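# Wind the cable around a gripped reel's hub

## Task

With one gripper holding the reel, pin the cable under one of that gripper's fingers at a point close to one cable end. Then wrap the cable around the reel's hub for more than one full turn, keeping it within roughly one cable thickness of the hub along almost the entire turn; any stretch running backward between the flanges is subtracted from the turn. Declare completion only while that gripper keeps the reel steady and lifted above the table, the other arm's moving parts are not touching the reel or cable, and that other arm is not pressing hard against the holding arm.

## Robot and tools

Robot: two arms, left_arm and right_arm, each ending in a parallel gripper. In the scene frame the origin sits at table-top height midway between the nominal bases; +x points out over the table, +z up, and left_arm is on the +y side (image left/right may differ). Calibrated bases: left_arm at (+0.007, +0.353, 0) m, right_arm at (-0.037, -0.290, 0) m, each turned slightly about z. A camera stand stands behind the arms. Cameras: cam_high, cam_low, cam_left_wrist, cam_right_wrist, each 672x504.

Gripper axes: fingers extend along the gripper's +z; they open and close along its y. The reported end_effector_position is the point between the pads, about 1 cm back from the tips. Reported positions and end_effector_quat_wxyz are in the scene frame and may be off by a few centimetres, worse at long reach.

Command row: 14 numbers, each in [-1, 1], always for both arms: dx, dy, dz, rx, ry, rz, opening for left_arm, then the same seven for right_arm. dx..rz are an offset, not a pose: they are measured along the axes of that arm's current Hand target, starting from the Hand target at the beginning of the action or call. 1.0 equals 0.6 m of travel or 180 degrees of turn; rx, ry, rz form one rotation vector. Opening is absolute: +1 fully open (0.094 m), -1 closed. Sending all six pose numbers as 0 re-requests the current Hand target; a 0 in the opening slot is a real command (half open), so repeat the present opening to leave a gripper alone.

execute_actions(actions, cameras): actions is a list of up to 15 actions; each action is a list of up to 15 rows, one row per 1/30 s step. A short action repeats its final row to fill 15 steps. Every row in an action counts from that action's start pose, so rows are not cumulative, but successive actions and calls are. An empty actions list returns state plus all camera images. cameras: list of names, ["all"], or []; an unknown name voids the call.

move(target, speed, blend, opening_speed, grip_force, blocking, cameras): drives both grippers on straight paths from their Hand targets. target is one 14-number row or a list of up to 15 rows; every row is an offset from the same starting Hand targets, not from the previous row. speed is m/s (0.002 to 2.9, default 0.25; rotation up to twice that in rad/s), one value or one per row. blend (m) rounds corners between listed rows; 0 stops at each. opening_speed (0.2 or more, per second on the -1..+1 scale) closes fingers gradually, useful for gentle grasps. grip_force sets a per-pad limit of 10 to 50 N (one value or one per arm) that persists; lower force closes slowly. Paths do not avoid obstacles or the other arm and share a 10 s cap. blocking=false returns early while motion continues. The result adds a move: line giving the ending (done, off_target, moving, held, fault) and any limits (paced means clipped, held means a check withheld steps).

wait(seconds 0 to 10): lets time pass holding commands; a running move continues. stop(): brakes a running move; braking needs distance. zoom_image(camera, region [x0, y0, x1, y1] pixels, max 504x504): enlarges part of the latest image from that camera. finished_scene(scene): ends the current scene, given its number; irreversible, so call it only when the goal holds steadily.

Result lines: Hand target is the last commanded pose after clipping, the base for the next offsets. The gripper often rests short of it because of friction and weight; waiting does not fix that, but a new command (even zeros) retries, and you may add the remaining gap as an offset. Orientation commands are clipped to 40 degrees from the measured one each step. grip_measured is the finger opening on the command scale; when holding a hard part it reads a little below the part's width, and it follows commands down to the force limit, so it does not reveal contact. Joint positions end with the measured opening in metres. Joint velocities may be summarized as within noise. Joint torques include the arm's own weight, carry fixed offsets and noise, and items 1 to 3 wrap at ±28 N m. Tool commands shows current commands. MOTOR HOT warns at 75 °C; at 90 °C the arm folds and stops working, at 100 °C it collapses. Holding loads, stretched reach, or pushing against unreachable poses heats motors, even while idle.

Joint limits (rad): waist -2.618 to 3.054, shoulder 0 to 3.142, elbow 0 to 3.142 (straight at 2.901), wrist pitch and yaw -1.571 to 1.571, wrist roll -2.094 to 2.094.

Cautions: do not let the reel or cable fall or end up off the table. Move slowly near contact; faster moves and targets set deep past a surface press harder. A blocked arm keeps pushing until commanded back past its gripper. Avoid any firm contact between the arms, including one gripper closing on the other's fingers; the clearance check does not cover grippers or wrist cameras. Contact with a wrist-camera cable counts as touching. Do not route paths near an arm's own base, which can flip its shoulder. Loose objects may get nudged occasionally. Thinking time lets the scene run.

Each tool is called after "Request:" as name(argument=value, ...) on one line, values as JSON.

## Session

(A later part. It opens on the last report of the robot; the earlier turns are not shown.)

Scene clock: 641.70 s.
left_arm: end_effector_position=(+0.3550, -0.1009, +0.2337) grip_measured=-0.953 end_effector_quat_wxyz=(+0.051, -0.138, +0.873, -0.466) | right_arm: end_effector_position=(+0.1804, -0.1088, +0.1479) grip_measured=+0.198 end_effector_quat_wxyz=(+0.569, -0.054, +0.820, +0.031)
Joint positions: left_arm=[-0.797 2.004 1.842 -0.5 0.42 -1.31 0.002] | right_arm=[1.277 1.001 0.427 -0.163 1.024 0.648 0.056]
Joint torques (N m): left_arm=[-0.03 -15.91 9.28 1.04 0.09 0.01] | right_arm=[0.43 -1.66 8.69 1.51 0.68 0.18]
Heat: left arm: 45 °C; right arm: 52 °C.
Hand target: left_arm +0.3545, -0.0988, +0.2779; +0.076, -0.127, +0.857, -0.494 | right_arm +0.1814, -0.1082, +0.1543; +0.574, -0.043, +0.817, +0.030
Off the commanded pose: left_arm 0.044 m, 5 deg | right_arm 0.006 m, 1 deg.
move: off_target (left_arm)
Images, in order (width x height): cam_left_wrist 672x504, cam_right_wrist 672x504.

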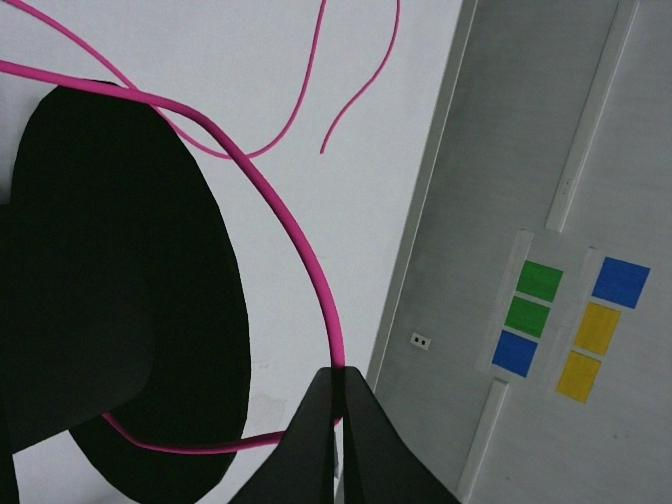

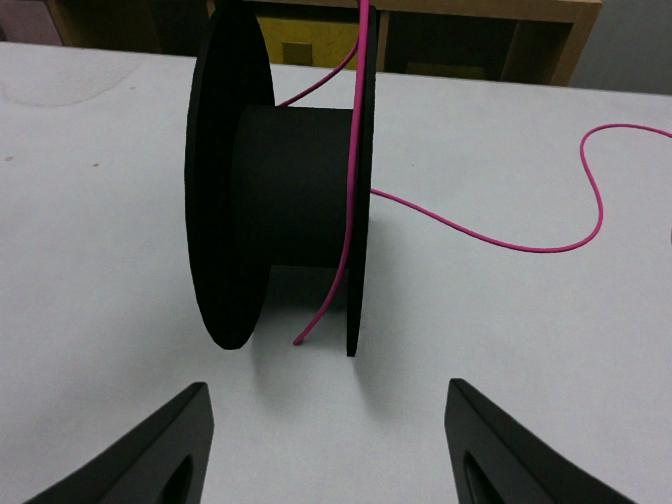

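Request:
move(target=[0,0,0,0,0,0,-1,0.014,-0.0035,0.104,0.026,0,0.0095,0.2], speed=0.1, cameras=["cam_right_wrist","cam_left_wrist"])

Scene clock: 668.53 s.
left_arm: end_effector_position=(+0.3550, -0.1009, +0.2337) grip_measured=-0.953 end_effector_quat_wxyz=(+0.051, -0.138, +0.873, -0.466) | right_arm: end_effector_position=(+0.2344, -0.1059, +0.1248) grip_measured=+0.198 end_effector_quat_wxyz=(+0.573, -0.010, +0.820, +0.006)
Joint positions: left_arm=[-0.797 2.004 1.842 -0.5 0.42 -1.31 0.002] | right_arm=[1.062 1.27 0.427 0.224 0.936 0.519 0.056]
Joint torques (N m): left_arm=[-0.05 -15.92 9.28 1.04 0.09 0.01] | right_arm=[-0.43 -2.89 6.72 2.04 0.35 -0.03]
Heat: left arm: 45 °C; right arm: 49 °C.
Hand target: left_arm +0.3545, -0.0988, +0.2779; +0.076, -0.127, +0.857, -0.494 | right_arm +0.2371, -0.1043, +0.1252; +0.575, -0.007, +0.818, +0.006
Off the commanded pose: left_arm 0.044 m, 5 deg | right_arm 0.003 m, 0 deg.
move: off_target (left_arm)
Images, in order (width x height): cam_left_wrist 672x504, cam_right_wrist 672x504.

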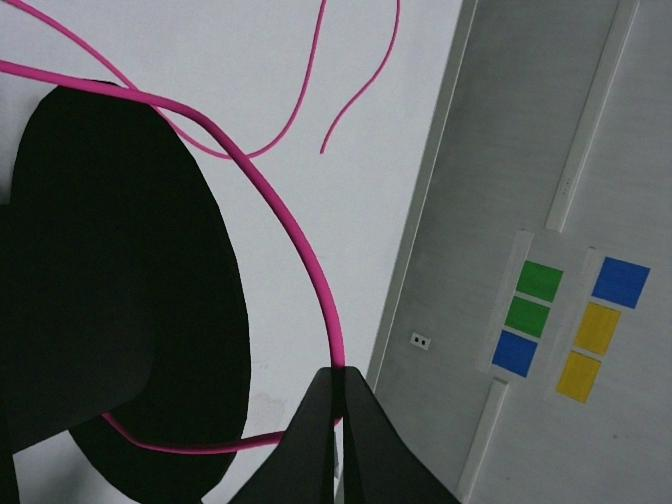

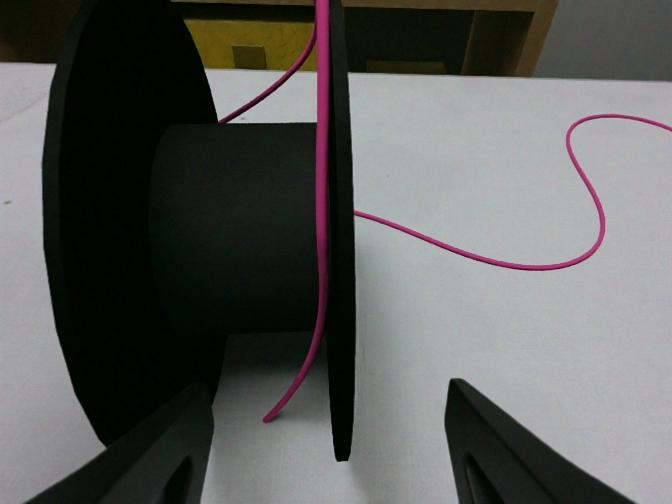

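Request:
move(target=[0,0,0,0,0,0,-1,-0.0025,-0.002,0.056,0,0,0,0.2], speed=0.06, cameras=["cam_right_wrist","cam_left_wrist"])

Scene clock: 676.70 s.
left_arm: end_effector_position=(+0.3550, -0.1009, +0.2337) grip_measured=-0.953 end_effector_quat_wxyz=(+0.051, -0.138, +0.873, -0.466) | right_arm: end_effector_position=(+0.2646, -0.1089, +0.1122) grip_measured=+0.198 end_effector_quat_wxyz=(+0.571, -0.010, +0.821, +0.002)
Joint positions: left_arm=[-0.797 2.004 1.842 -0.5 0.42 -1.31 0.002] | right_arm=[0.938 1.39 0.427 0.417 0.835 0.414 0.056]
Joint torques (N m): left_arm=[-0.03 -15.91 9.29 1.04 0.09 0] | right_arm=[-0.42 -3.54 7.28 2.18 0.26 -0.07]
Heat: left arm: 46 °C; right arm: 50 °C.
Hand target: left_arm +0.3545, -0.0988, +0.2779; +0.076, -0.127, +0.857, -0.494 | right_arm +0.2692, -0.1049, +0.1152; +0.575, -0.007, +0.818, +0.006
Off the commanded pose: left_arm 0.044 m, 5 deg | right_arm 0.007 m, 1 deg.
move: off_target (left_arm)
Images, in order (width x height): cam_left_wrist 672x504, cam_right_wrist 672x504.

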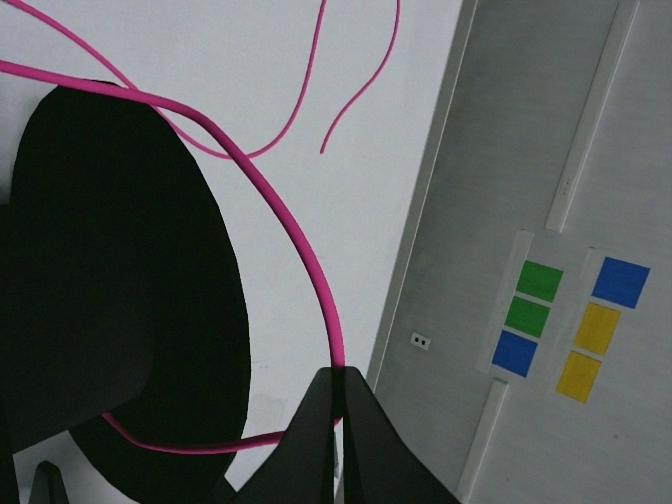

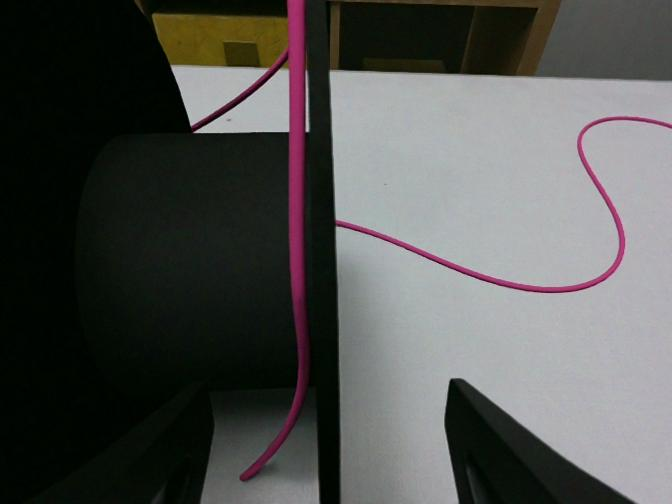

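Request:
move(target=[0,0,0,0,0,0,-1,-0.0085,0.005,0.0235,0,0,0,0.2], speed=0.06, cameras=["cam_right_wrist","cam_left_wrist"])

Scene clock: 685.40 s.
left_arm: end_effector_position=(+0.3550, -0.1009, +0.2337) grip_measured=-0.953 end_effector_quat_wxyz=(+0.051, -0.138, +0.873, -0.466) | right_arm: end_effector_position=(+0.2786, -0.1060, +0.1113) grip_measured=+0.198 end_effector_quat_wxyz=(+0.570, -0.010, +0.822, +0.001)
Joint positions: left_arm=[-0.797 2.004 1.842 -0.5 0.42 -1.31 0.002] | right_arm=[0.897 1.443 0.46 0.456 0.8 0.385 0.056]
Joint torques (N m): left_arm=[-0.06 -15.9 9.28 1.04 0.09 0.01] | right_arm=[-0.53 -4 7.46 2.22 0.25 -0.04]
Heat: left arm: 46 °C; right arm: 50 °C.
Hand target: left_arm +0.3545, -0.0988, +0.2779; +0.076, -0.127, +0.857, -0.494 | right_arm +0.2842, -0.1018, +0.1151; +0.574, -0.007, +0.819, +0.005
Off the commanded pose: left_arm 0.044 m, 5 deg | right_arm 0.008 m, 1 deg.
move: off_target (left_arm)
Images, in order (width x height): cam_left_wrist 672x504, cam_right_wrist 672x504.

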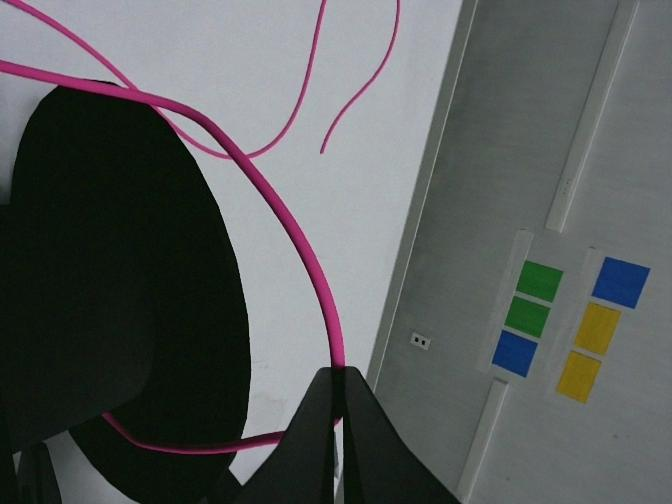

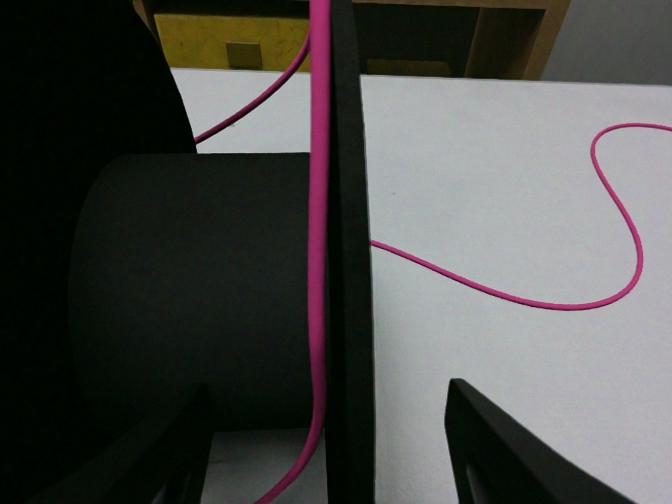

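Request:
move(target=[0,0,0,0,0,0,-1,-0.0035,-0.004,0.0095,0,0,0,0.2], speed=0.06, cameras=["cam_right_wrist"])

Scene clock: 695.27 s.
left_arm: end_effector_position=(+0.3550, -0.1009, +0.2337) grip_measured=-0.953 end_effector_quat_wxyz=(+0.051, -0.138, +0.873, -0.466) | right_arm: end_effector_position=(+0.2846, -0.1082, +0.1114) grip_measured=+0.198 end_effector_quat_wxyz=(+0.570, -0.010, +0.822, +0.001)
Joint positions: left_arm=[-0.797 2.004 1.842 -0.5 0.42 -1.31 0.002] | right_arm=[0.872 1.453 0.465 0.474 0.778 0.368 0.056]
Joint torques (N m): left_arm=[-0.03 -15.91 9.28 1.04 0.09 0] | right_arm=[-0.49 -4.04 7.51 2.25 0.21 -0.03]
Heat: left arm: 46 °C; right arm: 50 °C.
Hand target: left_arm +0.3545, -0.0988, +0.2779; +0.076, -0.127, +0.857, -0.494 | right_arm +0.2903, -0.1040, +0.1152; +0.575, -0.007, +0.818, +0.005
Off the commanded pose: left_arm 0.044 m, 5 deg | right_arm 0.008 m, 1 deg.
move: off_target (left_arm)
Images, in order (width x height): cam_right_wrist 672x504.

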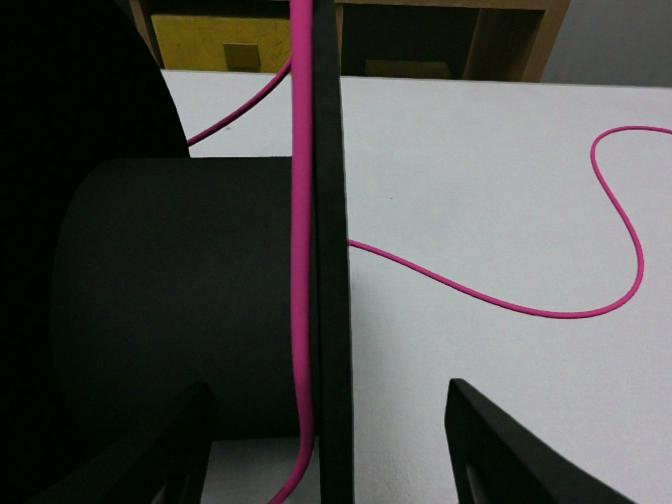

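Request:
move(target=[0,0,0,0,0,0,-1,-0.001,0,0.004,0,0,0,-1], speed=0.06, opening_speed=0.4, cameras=["cam_right_wrist","cam_left_wrist","cam_low"])

Scene clock: 708.37 s.
left_arm: end_effector_position=(+0.3551, -0.1009, +0.2336) grip_measured=-0.953 end_effector_quat_wxyz=(+0.051, -0.138, +0.873, -0.466) | right_arm: end_effector_position=(+0.2873, -0.1064, +0.1122) grip_measured=-0.840 end_effector_quat_wxyz=(+0.571, -0.011, +0.821, +0.006)
Joint positions: left_arm=[-0.797 2.004 1.842 -0.5 0.42 -1.31 0.002] | right_arm=[0.865 1.461 0.47 0.487 0.765 0.362 0.008]
Joint torques (N m): left_arm=[-0.03 -15.91 9.25 1.04 0.09 0.01] | right_arm=[-0.51 -4.08 7.45 2.18 0.26 -0.04]
Heat: left arm: 46 °C; right arm: 51 °C.
Hand target: left_arm +0.3545, -0.0988, +0.2779; +0.076, -0.128, +0.857, -0.494 | right_arm +0.2927, -0.1040, +0.1148; +0.574, -0.007, +0.819, +0.005
Off the commanded pose: left_arm 0.044 m, 5 deg | right_arm 0.007 m, 1 deg.
move: off_target (left_arm)
Images, in order (width x height): cam_low 672x504, cam_left_wrist 672x504, cam_right_wrist 672x504.

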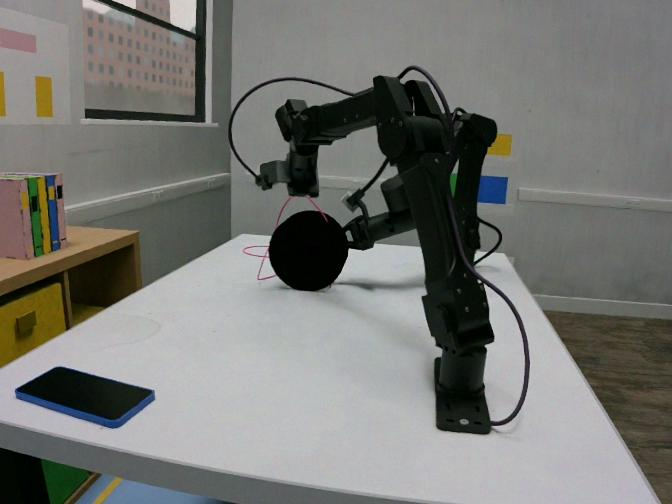

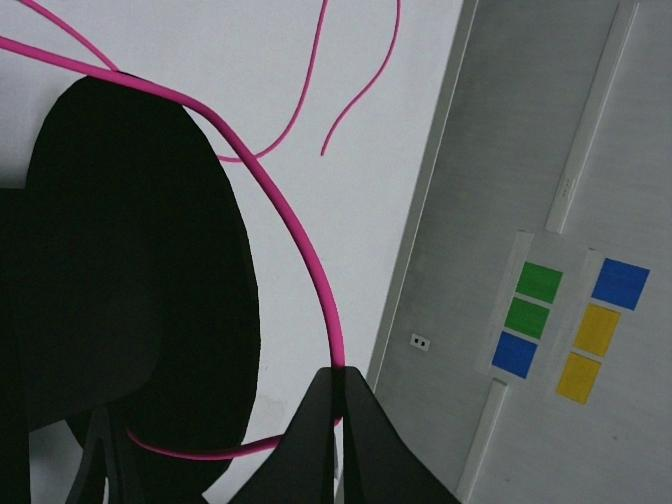

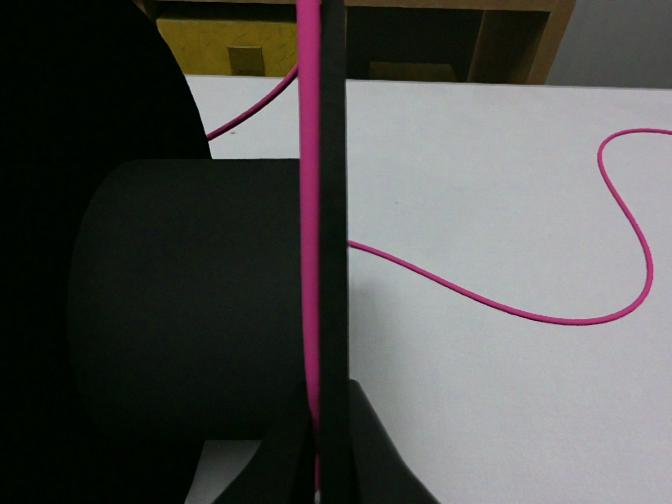

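Request:
move(target=[-0.146,0.135,0.1445,0,0,0,-1,0,0,0,0,0,0,-1], speed=0.06, cameras=["all"])

Scene clock: 743.13 s.
left_arm: end_effector_position=(+0.4148, -0.1088, +0.1721) grip_measured=-0.953 end_effector_quat_wxyz=(+0.028, -0.120, +0.860, -0.495) | right_arm: end_effector_position=(+0.2905, -0.1091, +0.1141) grip_measured=-0.840 end_effector_quat_wxyz=(+0.572, -0.005, +0.820, +0.004)
Joint positions: left_arm=[-0.696 2.228 1.904 -0.328 0.578 -1.257 0.002] | right_arm=[0.852 1.461 0.475 0.488 0.764 0.36 0.007]
Joint torques (N m): left_arm=[2.14 -9.33 8.92 1.49 -0.49 0.27] | right_arm=[0.5 -4.08 7.09 2.18 0.26 -0.02]
Heat: left arm: 47 °C; right arm: 50 °C.
Hand target: left_arm +0.4490, -0.1058, +0.1647; +0.076, -0.128, +0.857, -0.494 | right_arm +0.2928, -0.1040, +0.1148; +0.574, -0.007, +0.819, +0.005
Off the commanded pose: left_arm 0.035 m, 6 deg | right_arm 0.006 m, 0 deg.
move: off_target (left_arm)

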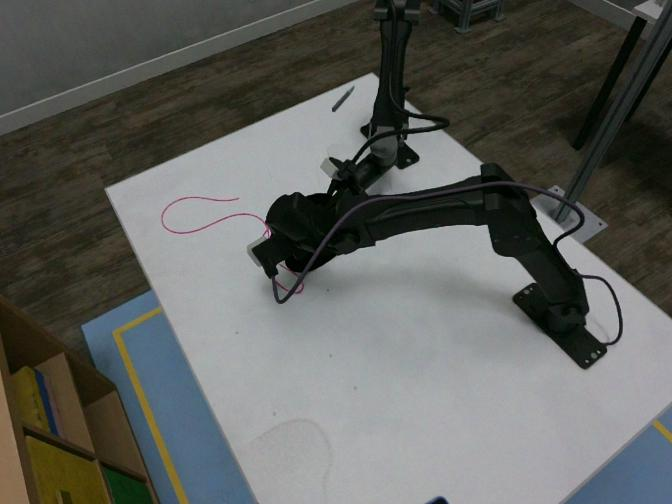

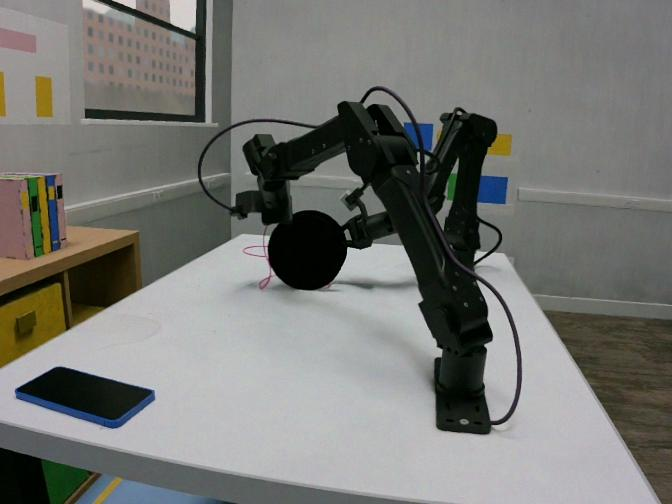

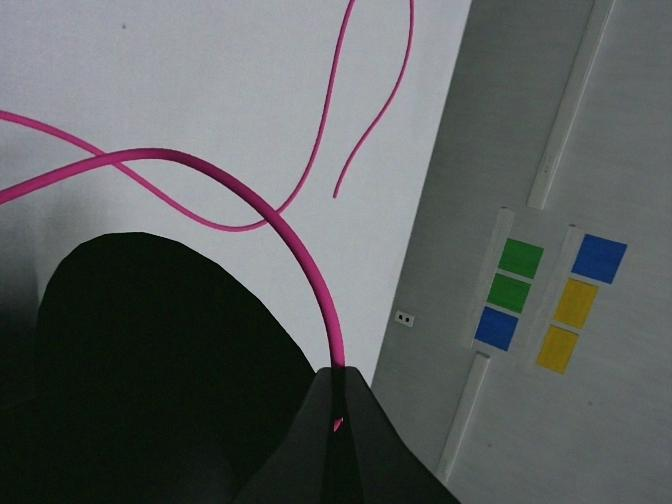

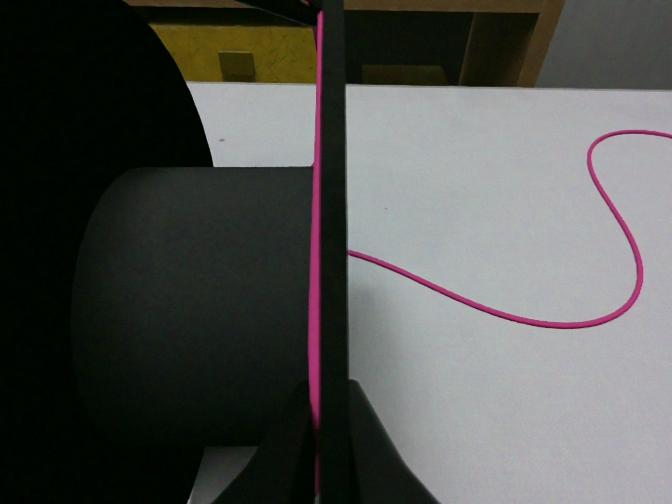

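Request:
move(target=[[0.049,-0.002,-0.013,0,0,0,-1,0,0,0,0,0,0,-1],[0.049,-0.002,-0.013,0,0,0,-0.6,0,0,0,0,0,0,-1]], speed=0.06, cameras=["cam_right_wrist","cam_left_wrist"])

Scene clock: 753.30 s.
left_arm: end_effector_position=(+0.4262, -0.1109, +0.1781) grip_measured=-0.603 end_effector_quat_wxyz=(+0.079, -0.126, +0.849, -0.508) | right_arm: end_effector_position=(+0.2907, -0.1098, +0.1146) grip_measured=-0.840 end_effector_quat_wxyz=(+0.573, -0.004, +0.819, +0.002)
Joint positions: left_arm=[-0.709 2.202 1.84 -0.204 0.493 -1.271 0.019] | right_arm=[0.852 1.461 0.475 0.49 0.769 0.36 0.007]
Joint torques (N m): left_arm=[-0.68 -13.96 4.18 0.95 0.02 0.12] | right_arm=[0.54 -4.07 7.05 2.17 0.21 -0.02]
Heat: left arm: 46 °C; right arm: 50 °C.
Hand target: left_arm +0.4190, -0.1086, +0.1695; +0.076, -0.128, +0.857, -0.494 | right_arm +0.2927, -0.1039, +0.1149; +0.574, -0.007, +0.818, +0.005
Off the commanded pose: left_arm 0.011 m, 2 deg | right_arm 0.006 m, 1 deg.
move: off_target (left_arm); target 2's new opening was sent with left_arm's hand 0.011 m and 5 deg from that target
Images, in order (width x height): cam_left_wrist 672x504, cam_right_wrist 672x504.

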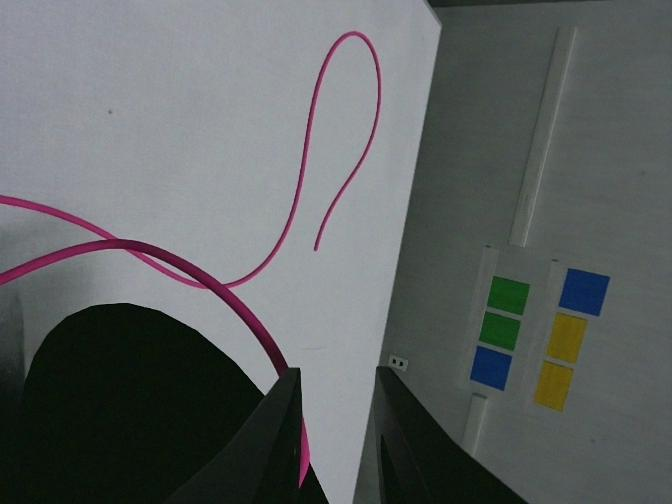

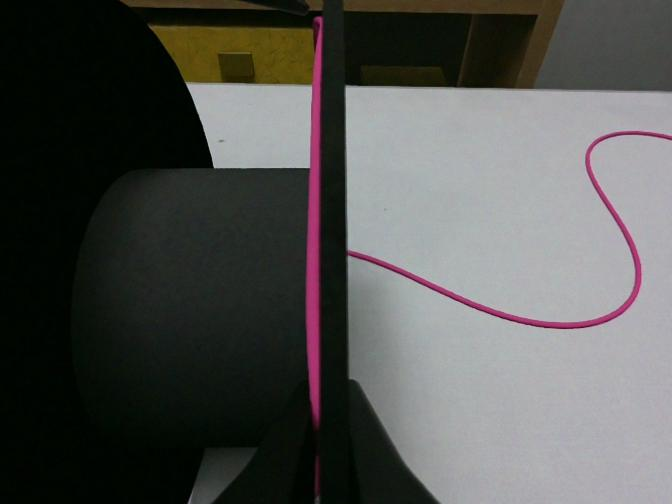

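Request:
move(target=[0,0,-0.25,0,0,0,-0.6,0,0,0,0,0,0,-1], speed=0.12, cameras=["all"])

Scene clock: 759.57 s.
left_arm: end_effector_position=(+0.3893, +0.0117, +0.2268) grip_measured=-0.602 end_effector_quat_wxyz=(+0.067, -0.143, +0.861, -0.483) | right_arm: end_effector_position=(+0.2902, -0.1089, +0.1146) grip_measured=-0.840 end_effector_quat_wxyz=(+0.573, -0.006, +0.819, +0.002)
Joint positions: left_arm=[-0.535 1.811 1.537 -0.421 0.611 -1.15 0.019] | right_arm=[0.855 1.461 0.475 0.49 0.769 0.357 0.007]
Joint torques (N m): left_arm=[0.17 -13.7 5.05 0.95 0.43 0.17] | right_arm=[0.29 -4.07 7.08 2.17 0.21 0]
Heat: left arm: 47 °C; right arm: 50 °C.
Hand target: left_arm +0.3805, +0.0154, +0.2446; +0.076, -0.128, +0.857, -0.494 | right_arm +0.2927, -0.1040, +0.1148; +0.574, -0.007, +0.819, +0.005
Off the commanded pose: left_arm 0.020 m, 2 deg | right_arm 0.006 m, 0 deg.
move: off_target (left_arm)

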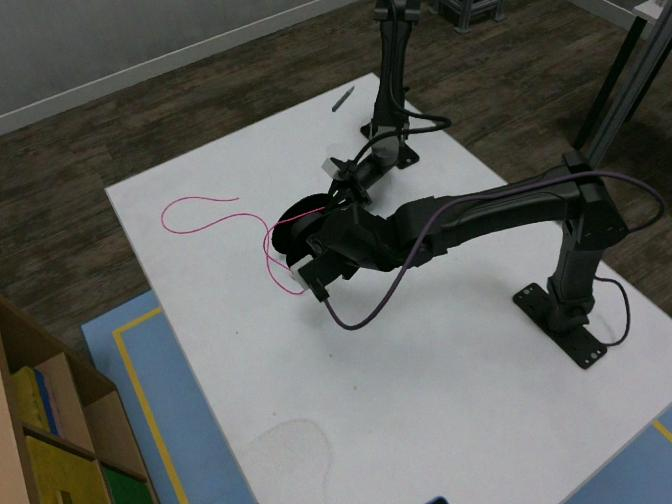

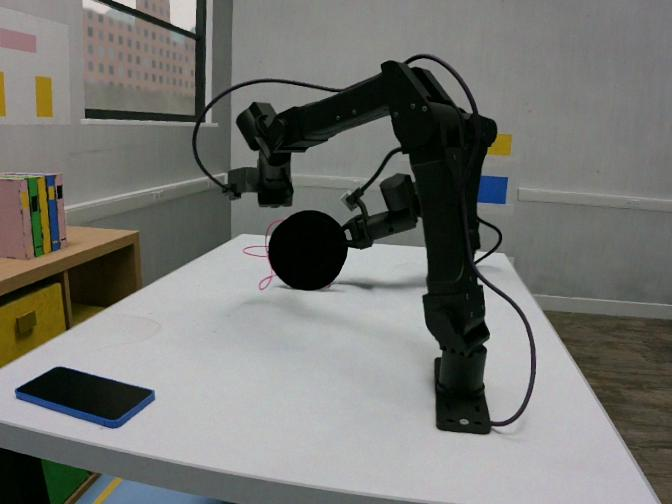

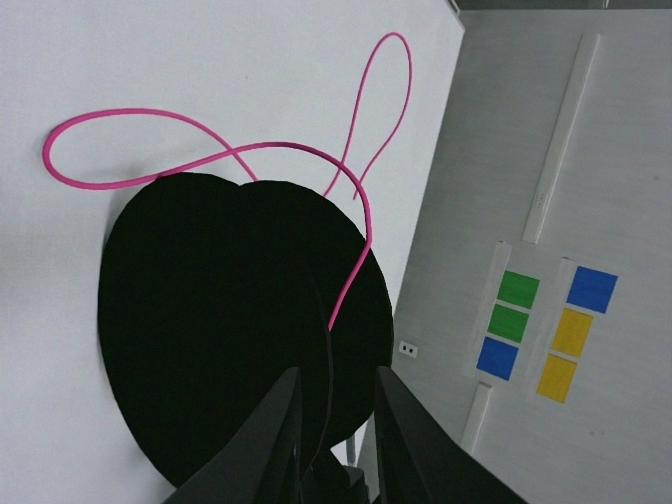

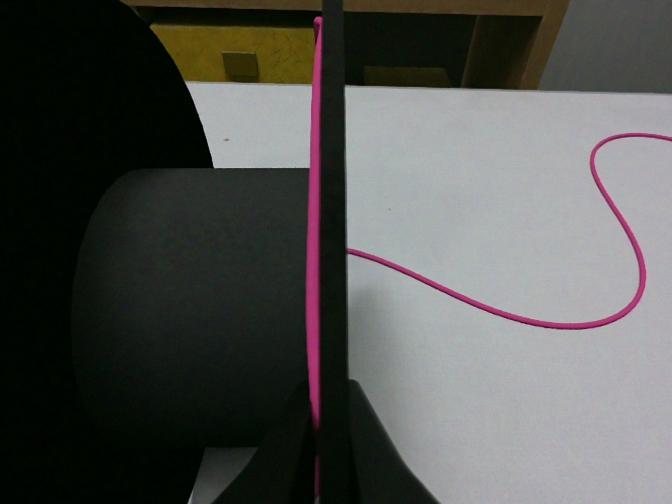

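Request:
move(target=[[-0.099,0.015,-0.359,0,0,0,-0.6,-0.188,0,-0.068,0,0,0,-1],[-0.099,0.015,-0.359,0,0,0,-0.6,-0.392,0.197,-0.1905,-0.205,0.148,-0.138,-1]], speed=0.12, blend=[0.04,0], cameras=["all"])

Scene clock: 784.63 s.
left_arm: end_effector_position=(+0.3773, +0.2158, +0.3373) grip_measured=-0.602 end_effector_quat_wxyz=(+0.072, -0.139, +0.861, -0.484) | right_arm: end_effector_position=(+0.2576, +0.0086, +0.3709) grip_measured=-0.840 end_effector_quat_wxyz=(+0.324, -0.356, +0.867, +0.131)
Joint positions: left_arm=[0.018 1.769 2.015 -1.39 0.962 -0.518 0.019] | right_arm=[0.806 1.817 2.404 -1.445 0.014 0.011 0.007]
Joint torques (N m): left_arm=[0.51 -6.23 7.95 0.35 0.77 0.16] | right_arm=[-0.51 -6.83 7.53 1.97 -0.14 -0.06]
Heat: left arm: 45 °C; right arm: 51 °C.
Hand target: left_arm +0.3807, +0.2152, +0.3448; +0.076, -0.128, +0.857, -0.494 | right_arm +0.2631, +0.0136, +0.3750; +0.332, -0.358, +0.862, +0.138
Off the commanded pose: left_arm 0.008 m, 2 deg | right_arm 0.008 m, 1 deg.
move: done

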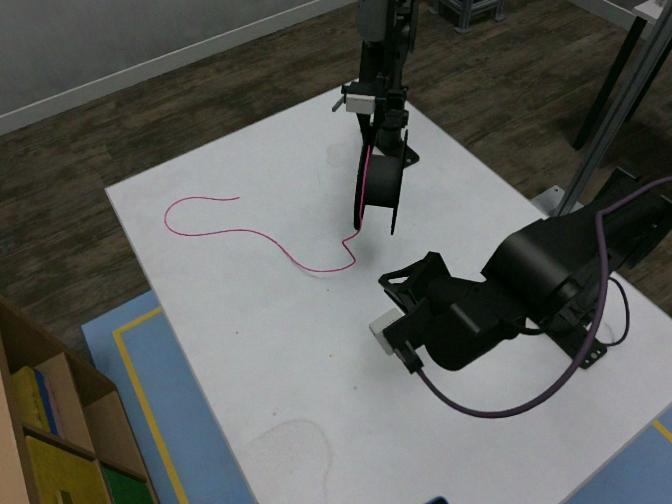

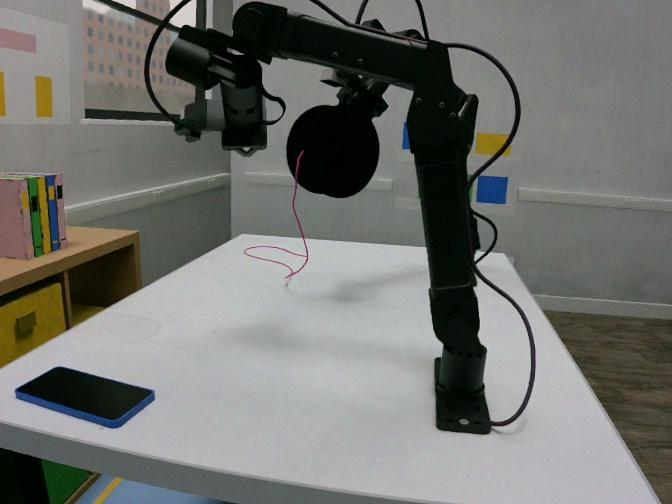

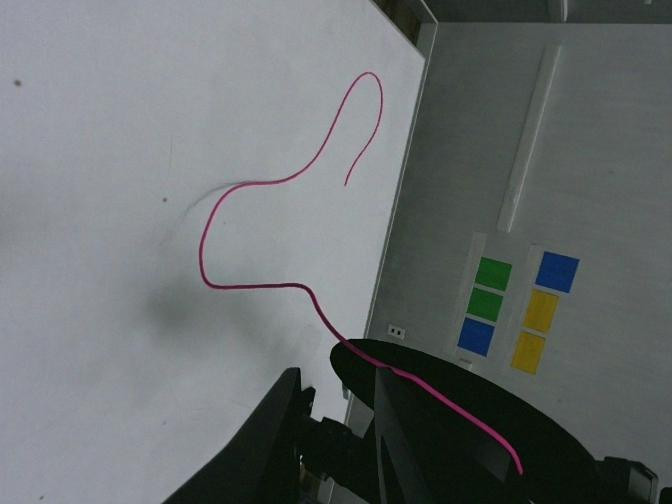

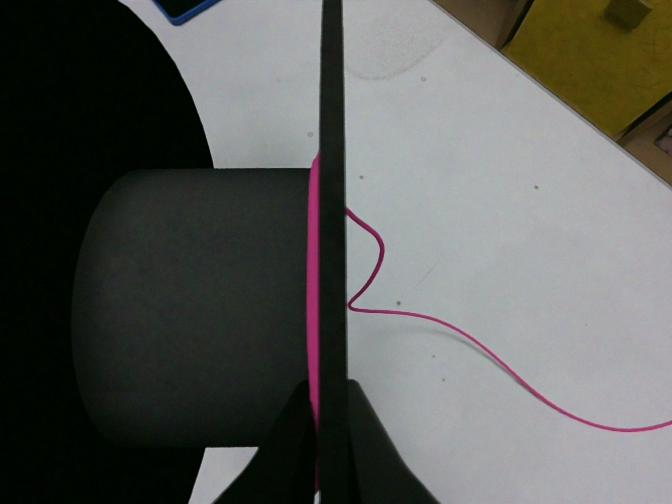

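Request:
move(target=[0.143,0.2665,0.154,0.0135,-0.1155,0.467,-0.3,0,0,0,0,0,0,-1], speed=0.2, cameras=["all"])

Scene clock: 841.30 s.
left_arm: end_effector_position=(+0.3034, +0.1937, +0.1567) grip_measured=-0.302 end_effector_quat_wxyz=(+0.519, +0.385, +0.700, -0.302) | right_arm: end_effector_position=(+0.2575, +0.0085, +0.3707) grip_measured=-0.840 end_effector_quat_wxyz=(+0.323, -0.356, +0.867, +0.131)
Joint positions: left_arm=[-0.065 1.21 0.444 0.291 0.917 0.363 0.033] | right_arm=[0.806 1.817 2.404 -1.446 0.014 0.01 0.007]
Joint torques (N m): left_arm=[-0.39 -3.71 4.42 1.31 0.49 0.13] | right_arm=[-0.53 -6.83 7.5 1.97 -0.16 -0.07]
Heat: left arm: 41 °C; right arm: 48 °C.
Hand target: left_arm +0.2995, +0.1904, +0.1598; +0.528, +0.398, +0.686, -0.304 | right_arm +0.2630, +0.0136, +0.3750; +0.332, -0.358, +0.862, +0.138
Off the commanded pose: left_arm 0.006 m, 2 deg | right_arm 0.009 m, 1 deg.
move: done

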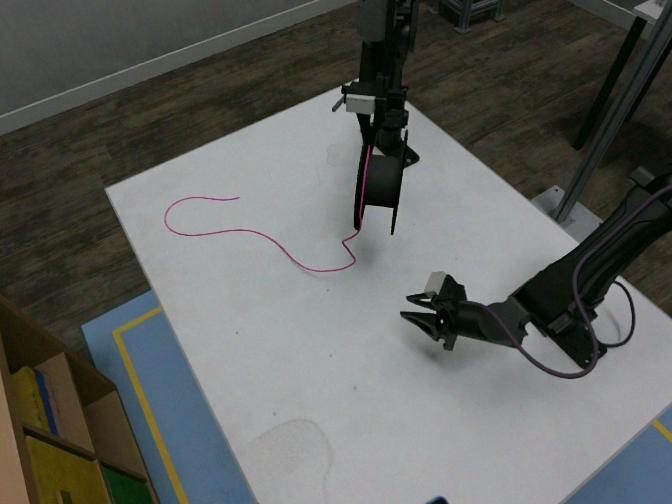

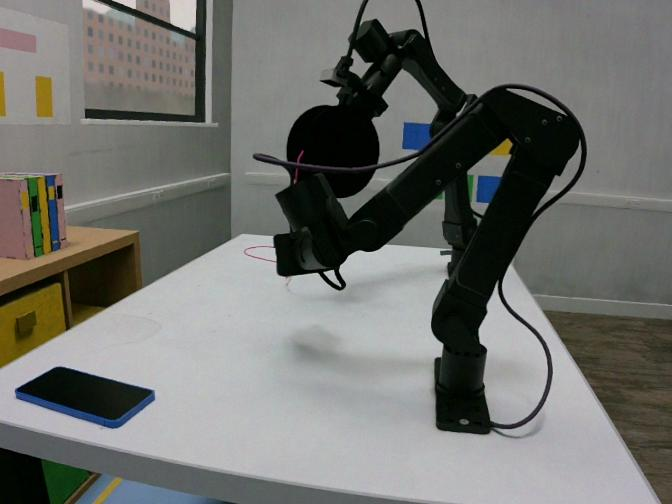

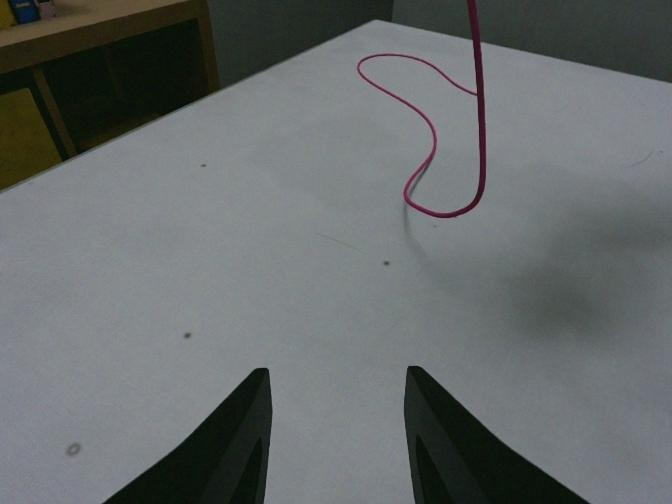

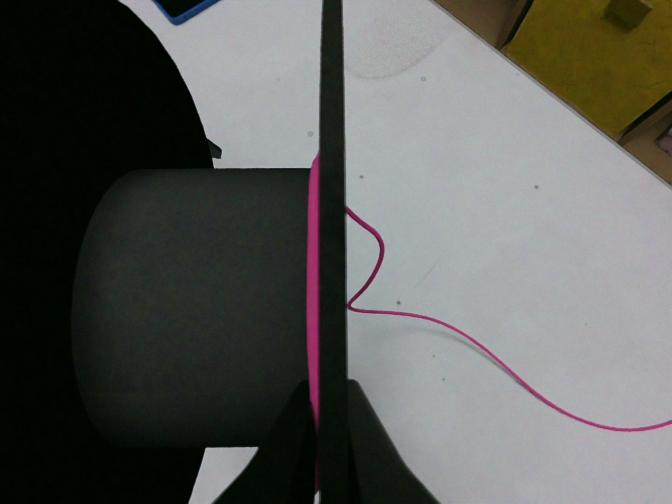

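Request:
move(target=[0.067,0.002,0.1385,0,0,0,-0.3,0,0,0,0,0,0,-1], speed=0.15, cameras=["cam_left_wrist","cam_high","cam_low"])

Scene clock: 888.03 s.
left_arm: end_effector_position=(+0.3302, +0.1335, +0.0946) grip_measured=-0.302 end_effector_quat_wxyz=(+0.517, +0.397, +0.694, -0.306) | right_arm: end_effector_position=(+0.2575, +0.0085, +0.3707) grip_measured=-0.840 end_effector_quat_wxyz=(+0.323, -0.356, +0.867, +0.131)
Joint positions: left_arm=[-0.295 1.659 0.431 0.847 0.73 0.247 0.033] | right_arm=[0.806 1.817 2.404 -1.446 0.014 0.01 0.007]
Joint torques (N m): left_arm=[-0.46 -4.48 4.96 1.44 0.13 -0.05] | right_arm=[-0.53 -6.84 7.54 1.97 -0.17 -0.07]
Heat: left arm: 42 °C; right arm: 47 °C.
Hand target: left_arm +0.3357, +0.1304, +0.0995; +0.528, +0.397, +0.686, -0.304 | right_arm +0.2630, +0.0136, +0.3750; +0.332, -0.358, +0.862, +0.138
Off the commanded pose: left_arm 0.008 m, 2 deg | right_arm 0.009 m, 1 deg.
move: done
Images, in order (width x height): cam_high 672x504, cam_low 672x504, cam_left_wrist 672x504.

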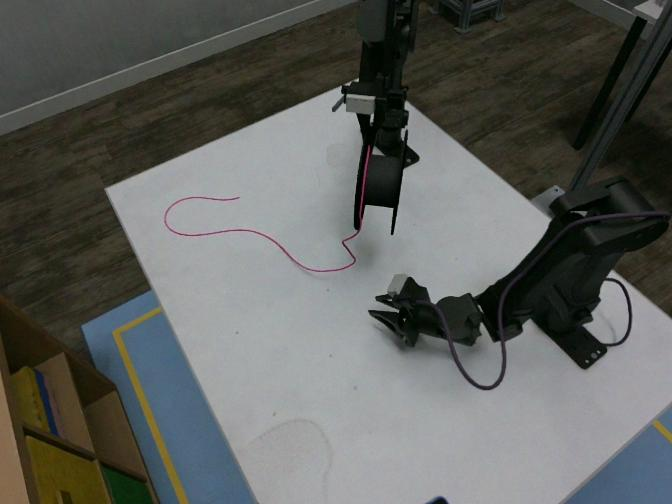

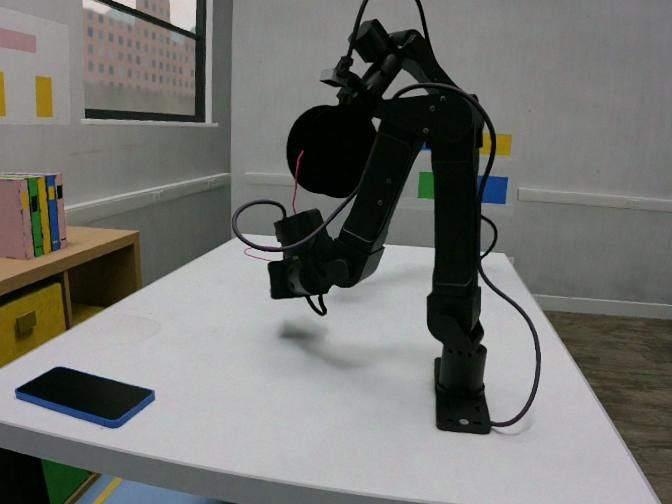

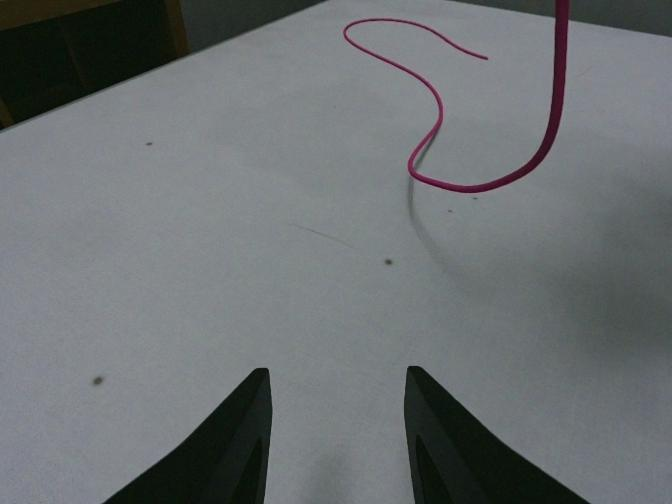

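Request:
move(target=[0,0,0,0,0,0,-0.3,-0.09,0,-0.1995,0,0,0,-1], speed=0.12, cameras=["cam_left_wrist","cam_high","cam_low","cam_right_wrist"])

Scene clock: 919.60 s.
left_arm: end_effector_position=(+0.3302, +0.1335, +0.0948) grip_measured=-0.302 end_effector_quat_wxyz=(+0.518, +0.397, +0.693, -0.306) | right_arm: end_effector_position=(+0.2371, -0.0123, +0.4706) grip_measured=-0.840 end_effector_quat_wxyz=(+0.438, -0.335, +0.815, +0.180)
Joint positions: left_arm=[-0.295 1.659 0.431 0.848 0.73 0.247 0.033] | right_arm=[0.806 1.862 2.849 -1.572 0.014 0.009 0.007]
Joint torques (N m): left_arm=[-0.46 -4.44 4.94 1.44 0.13 -0.05] | right_arm=[-0.35 -9.31 4.74 2.77 -0.12 -0.07]
Heat: left arm: 46 °C; right arm: 47 °C.
Hand target: left_arm +0.3357, +0.1304, +0.0996; +0.528, +0.398, +0.686, -0.304 | right_arm +0.2346, -0.0149, +0.5001; +0.332, -0.358, +0.862, +0.138
Off the commanded pose: left_arm 0.008 m, 1 deg | right_arm 0.030 m, 14 deg.
elbow stopped short (right arm): the move would have taken joint 3 (elbow) straighter than the controller allows.
move: off_target (right_arm)

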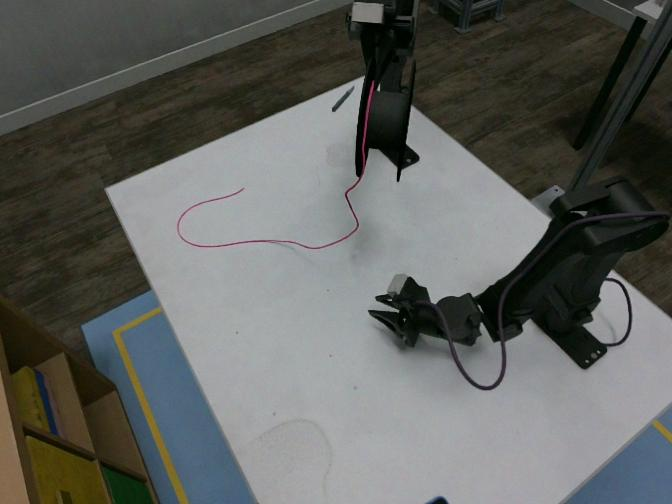

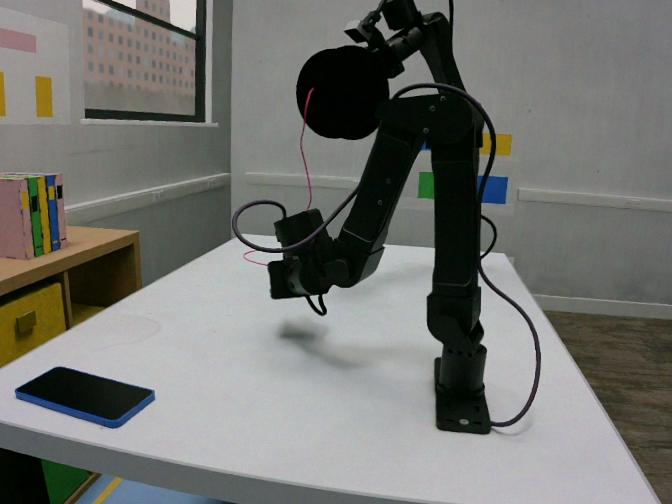

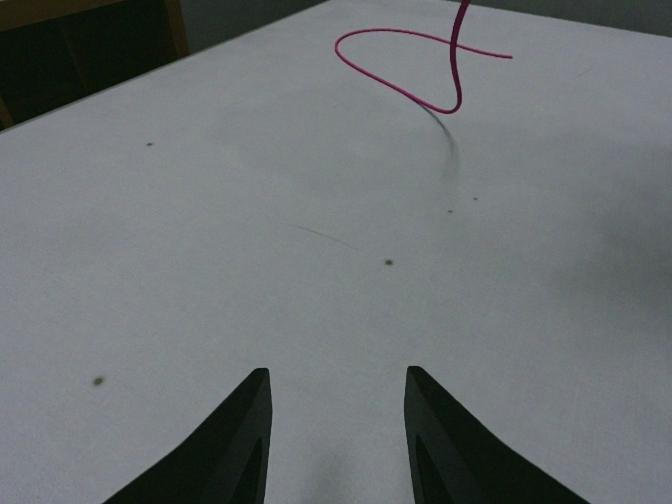

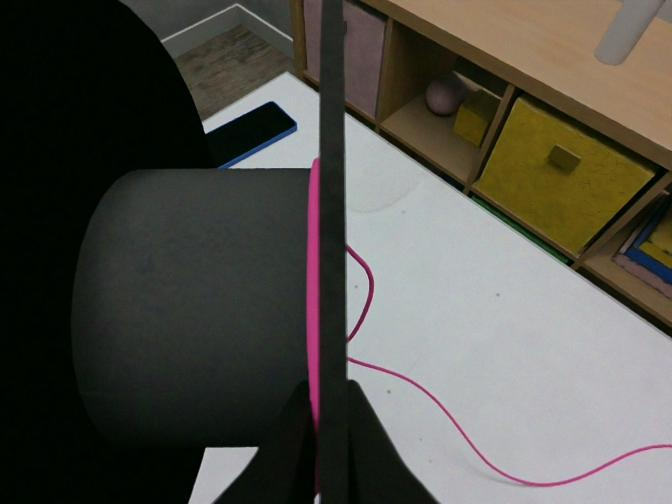

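Request:
move(target=[-0.053,-0.115,0.199,0,0,0,0.3,0.0285,0,0.0405,0,-0.072,0,-1], speed=0.15, cameras=["cam_left_wrist","cam_right_wrist"])

Scene clock: 937.00 s.
left_arm: end_effector_position=(+0.3290, -0.0058, +0.0936) grip_measured=+0.298 end_effector_quat_wxyz=(+0.518, +0.404, +0.690, -0.304) | right_arm: end_effector_position=(+0.2341, -0.0153, +0.4643) grip_measured=-0.840 end_effector_quat_wxyz=(+0.426, -0.337, +0.821, +0.174)
Joint positions: left_arm=[-0.73 1.884 0.695 0.89 0.325 0.097 0.061] | right_arm=[0.806 1.862 2.849 -1.602 0.014 0.009 0.007]
Joint torques (N m): left_arm=[-0.01 -6.61 6.72 1.41 -0.05 -0.05] | right_arm=[-0.42 -6.19 4.82 2.36 -0.14 -0.07]
Heat: left arm: 46 °C; right arm: 52 °C.
Hand target: left_arm +0.3374, -0.0112, +0.0993; +0.528, +0.398, +0.686, -0.304 | right_arm +0.2372, -0.0124, +0.4706; +0.427, -0.340, +0.819, +0.177
Off the commanded pose: left_arm 0.012 m, 1 deg | right_arm 0.008 m, 1 deg.
elbow stopped short (right arm): the move would have taken joint 3 (elbow) straighter than the controller allows.
joint read past its limit (right arm) — joint 4 (wrist pitch), lower limit.
move: off_target (left_arm)
Images, in order (width x height): cam_left_wrist 672x504, cam_right_wrist 672x504.

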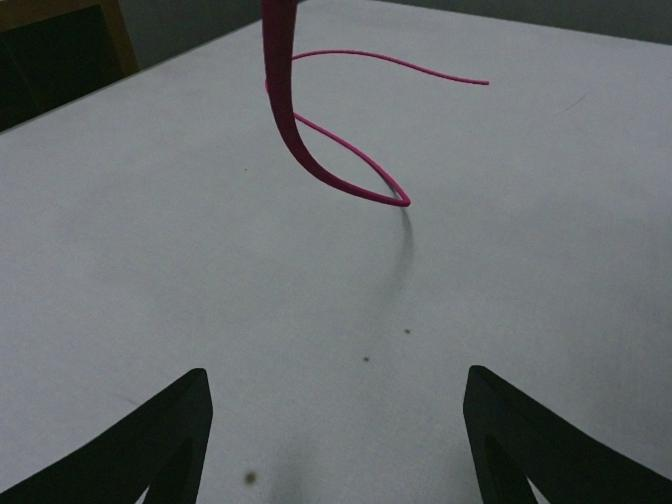

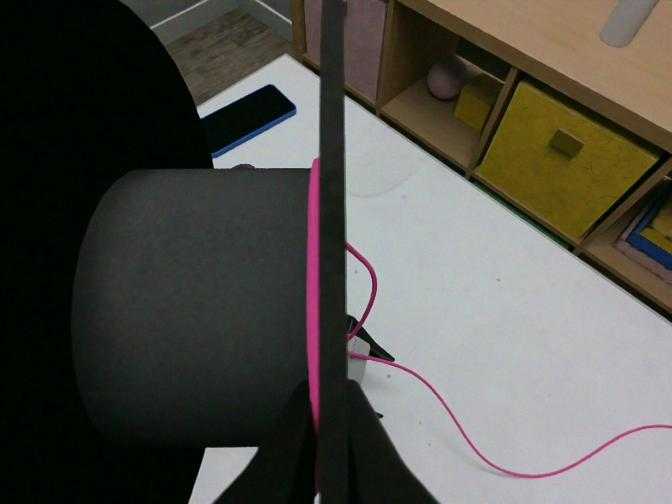

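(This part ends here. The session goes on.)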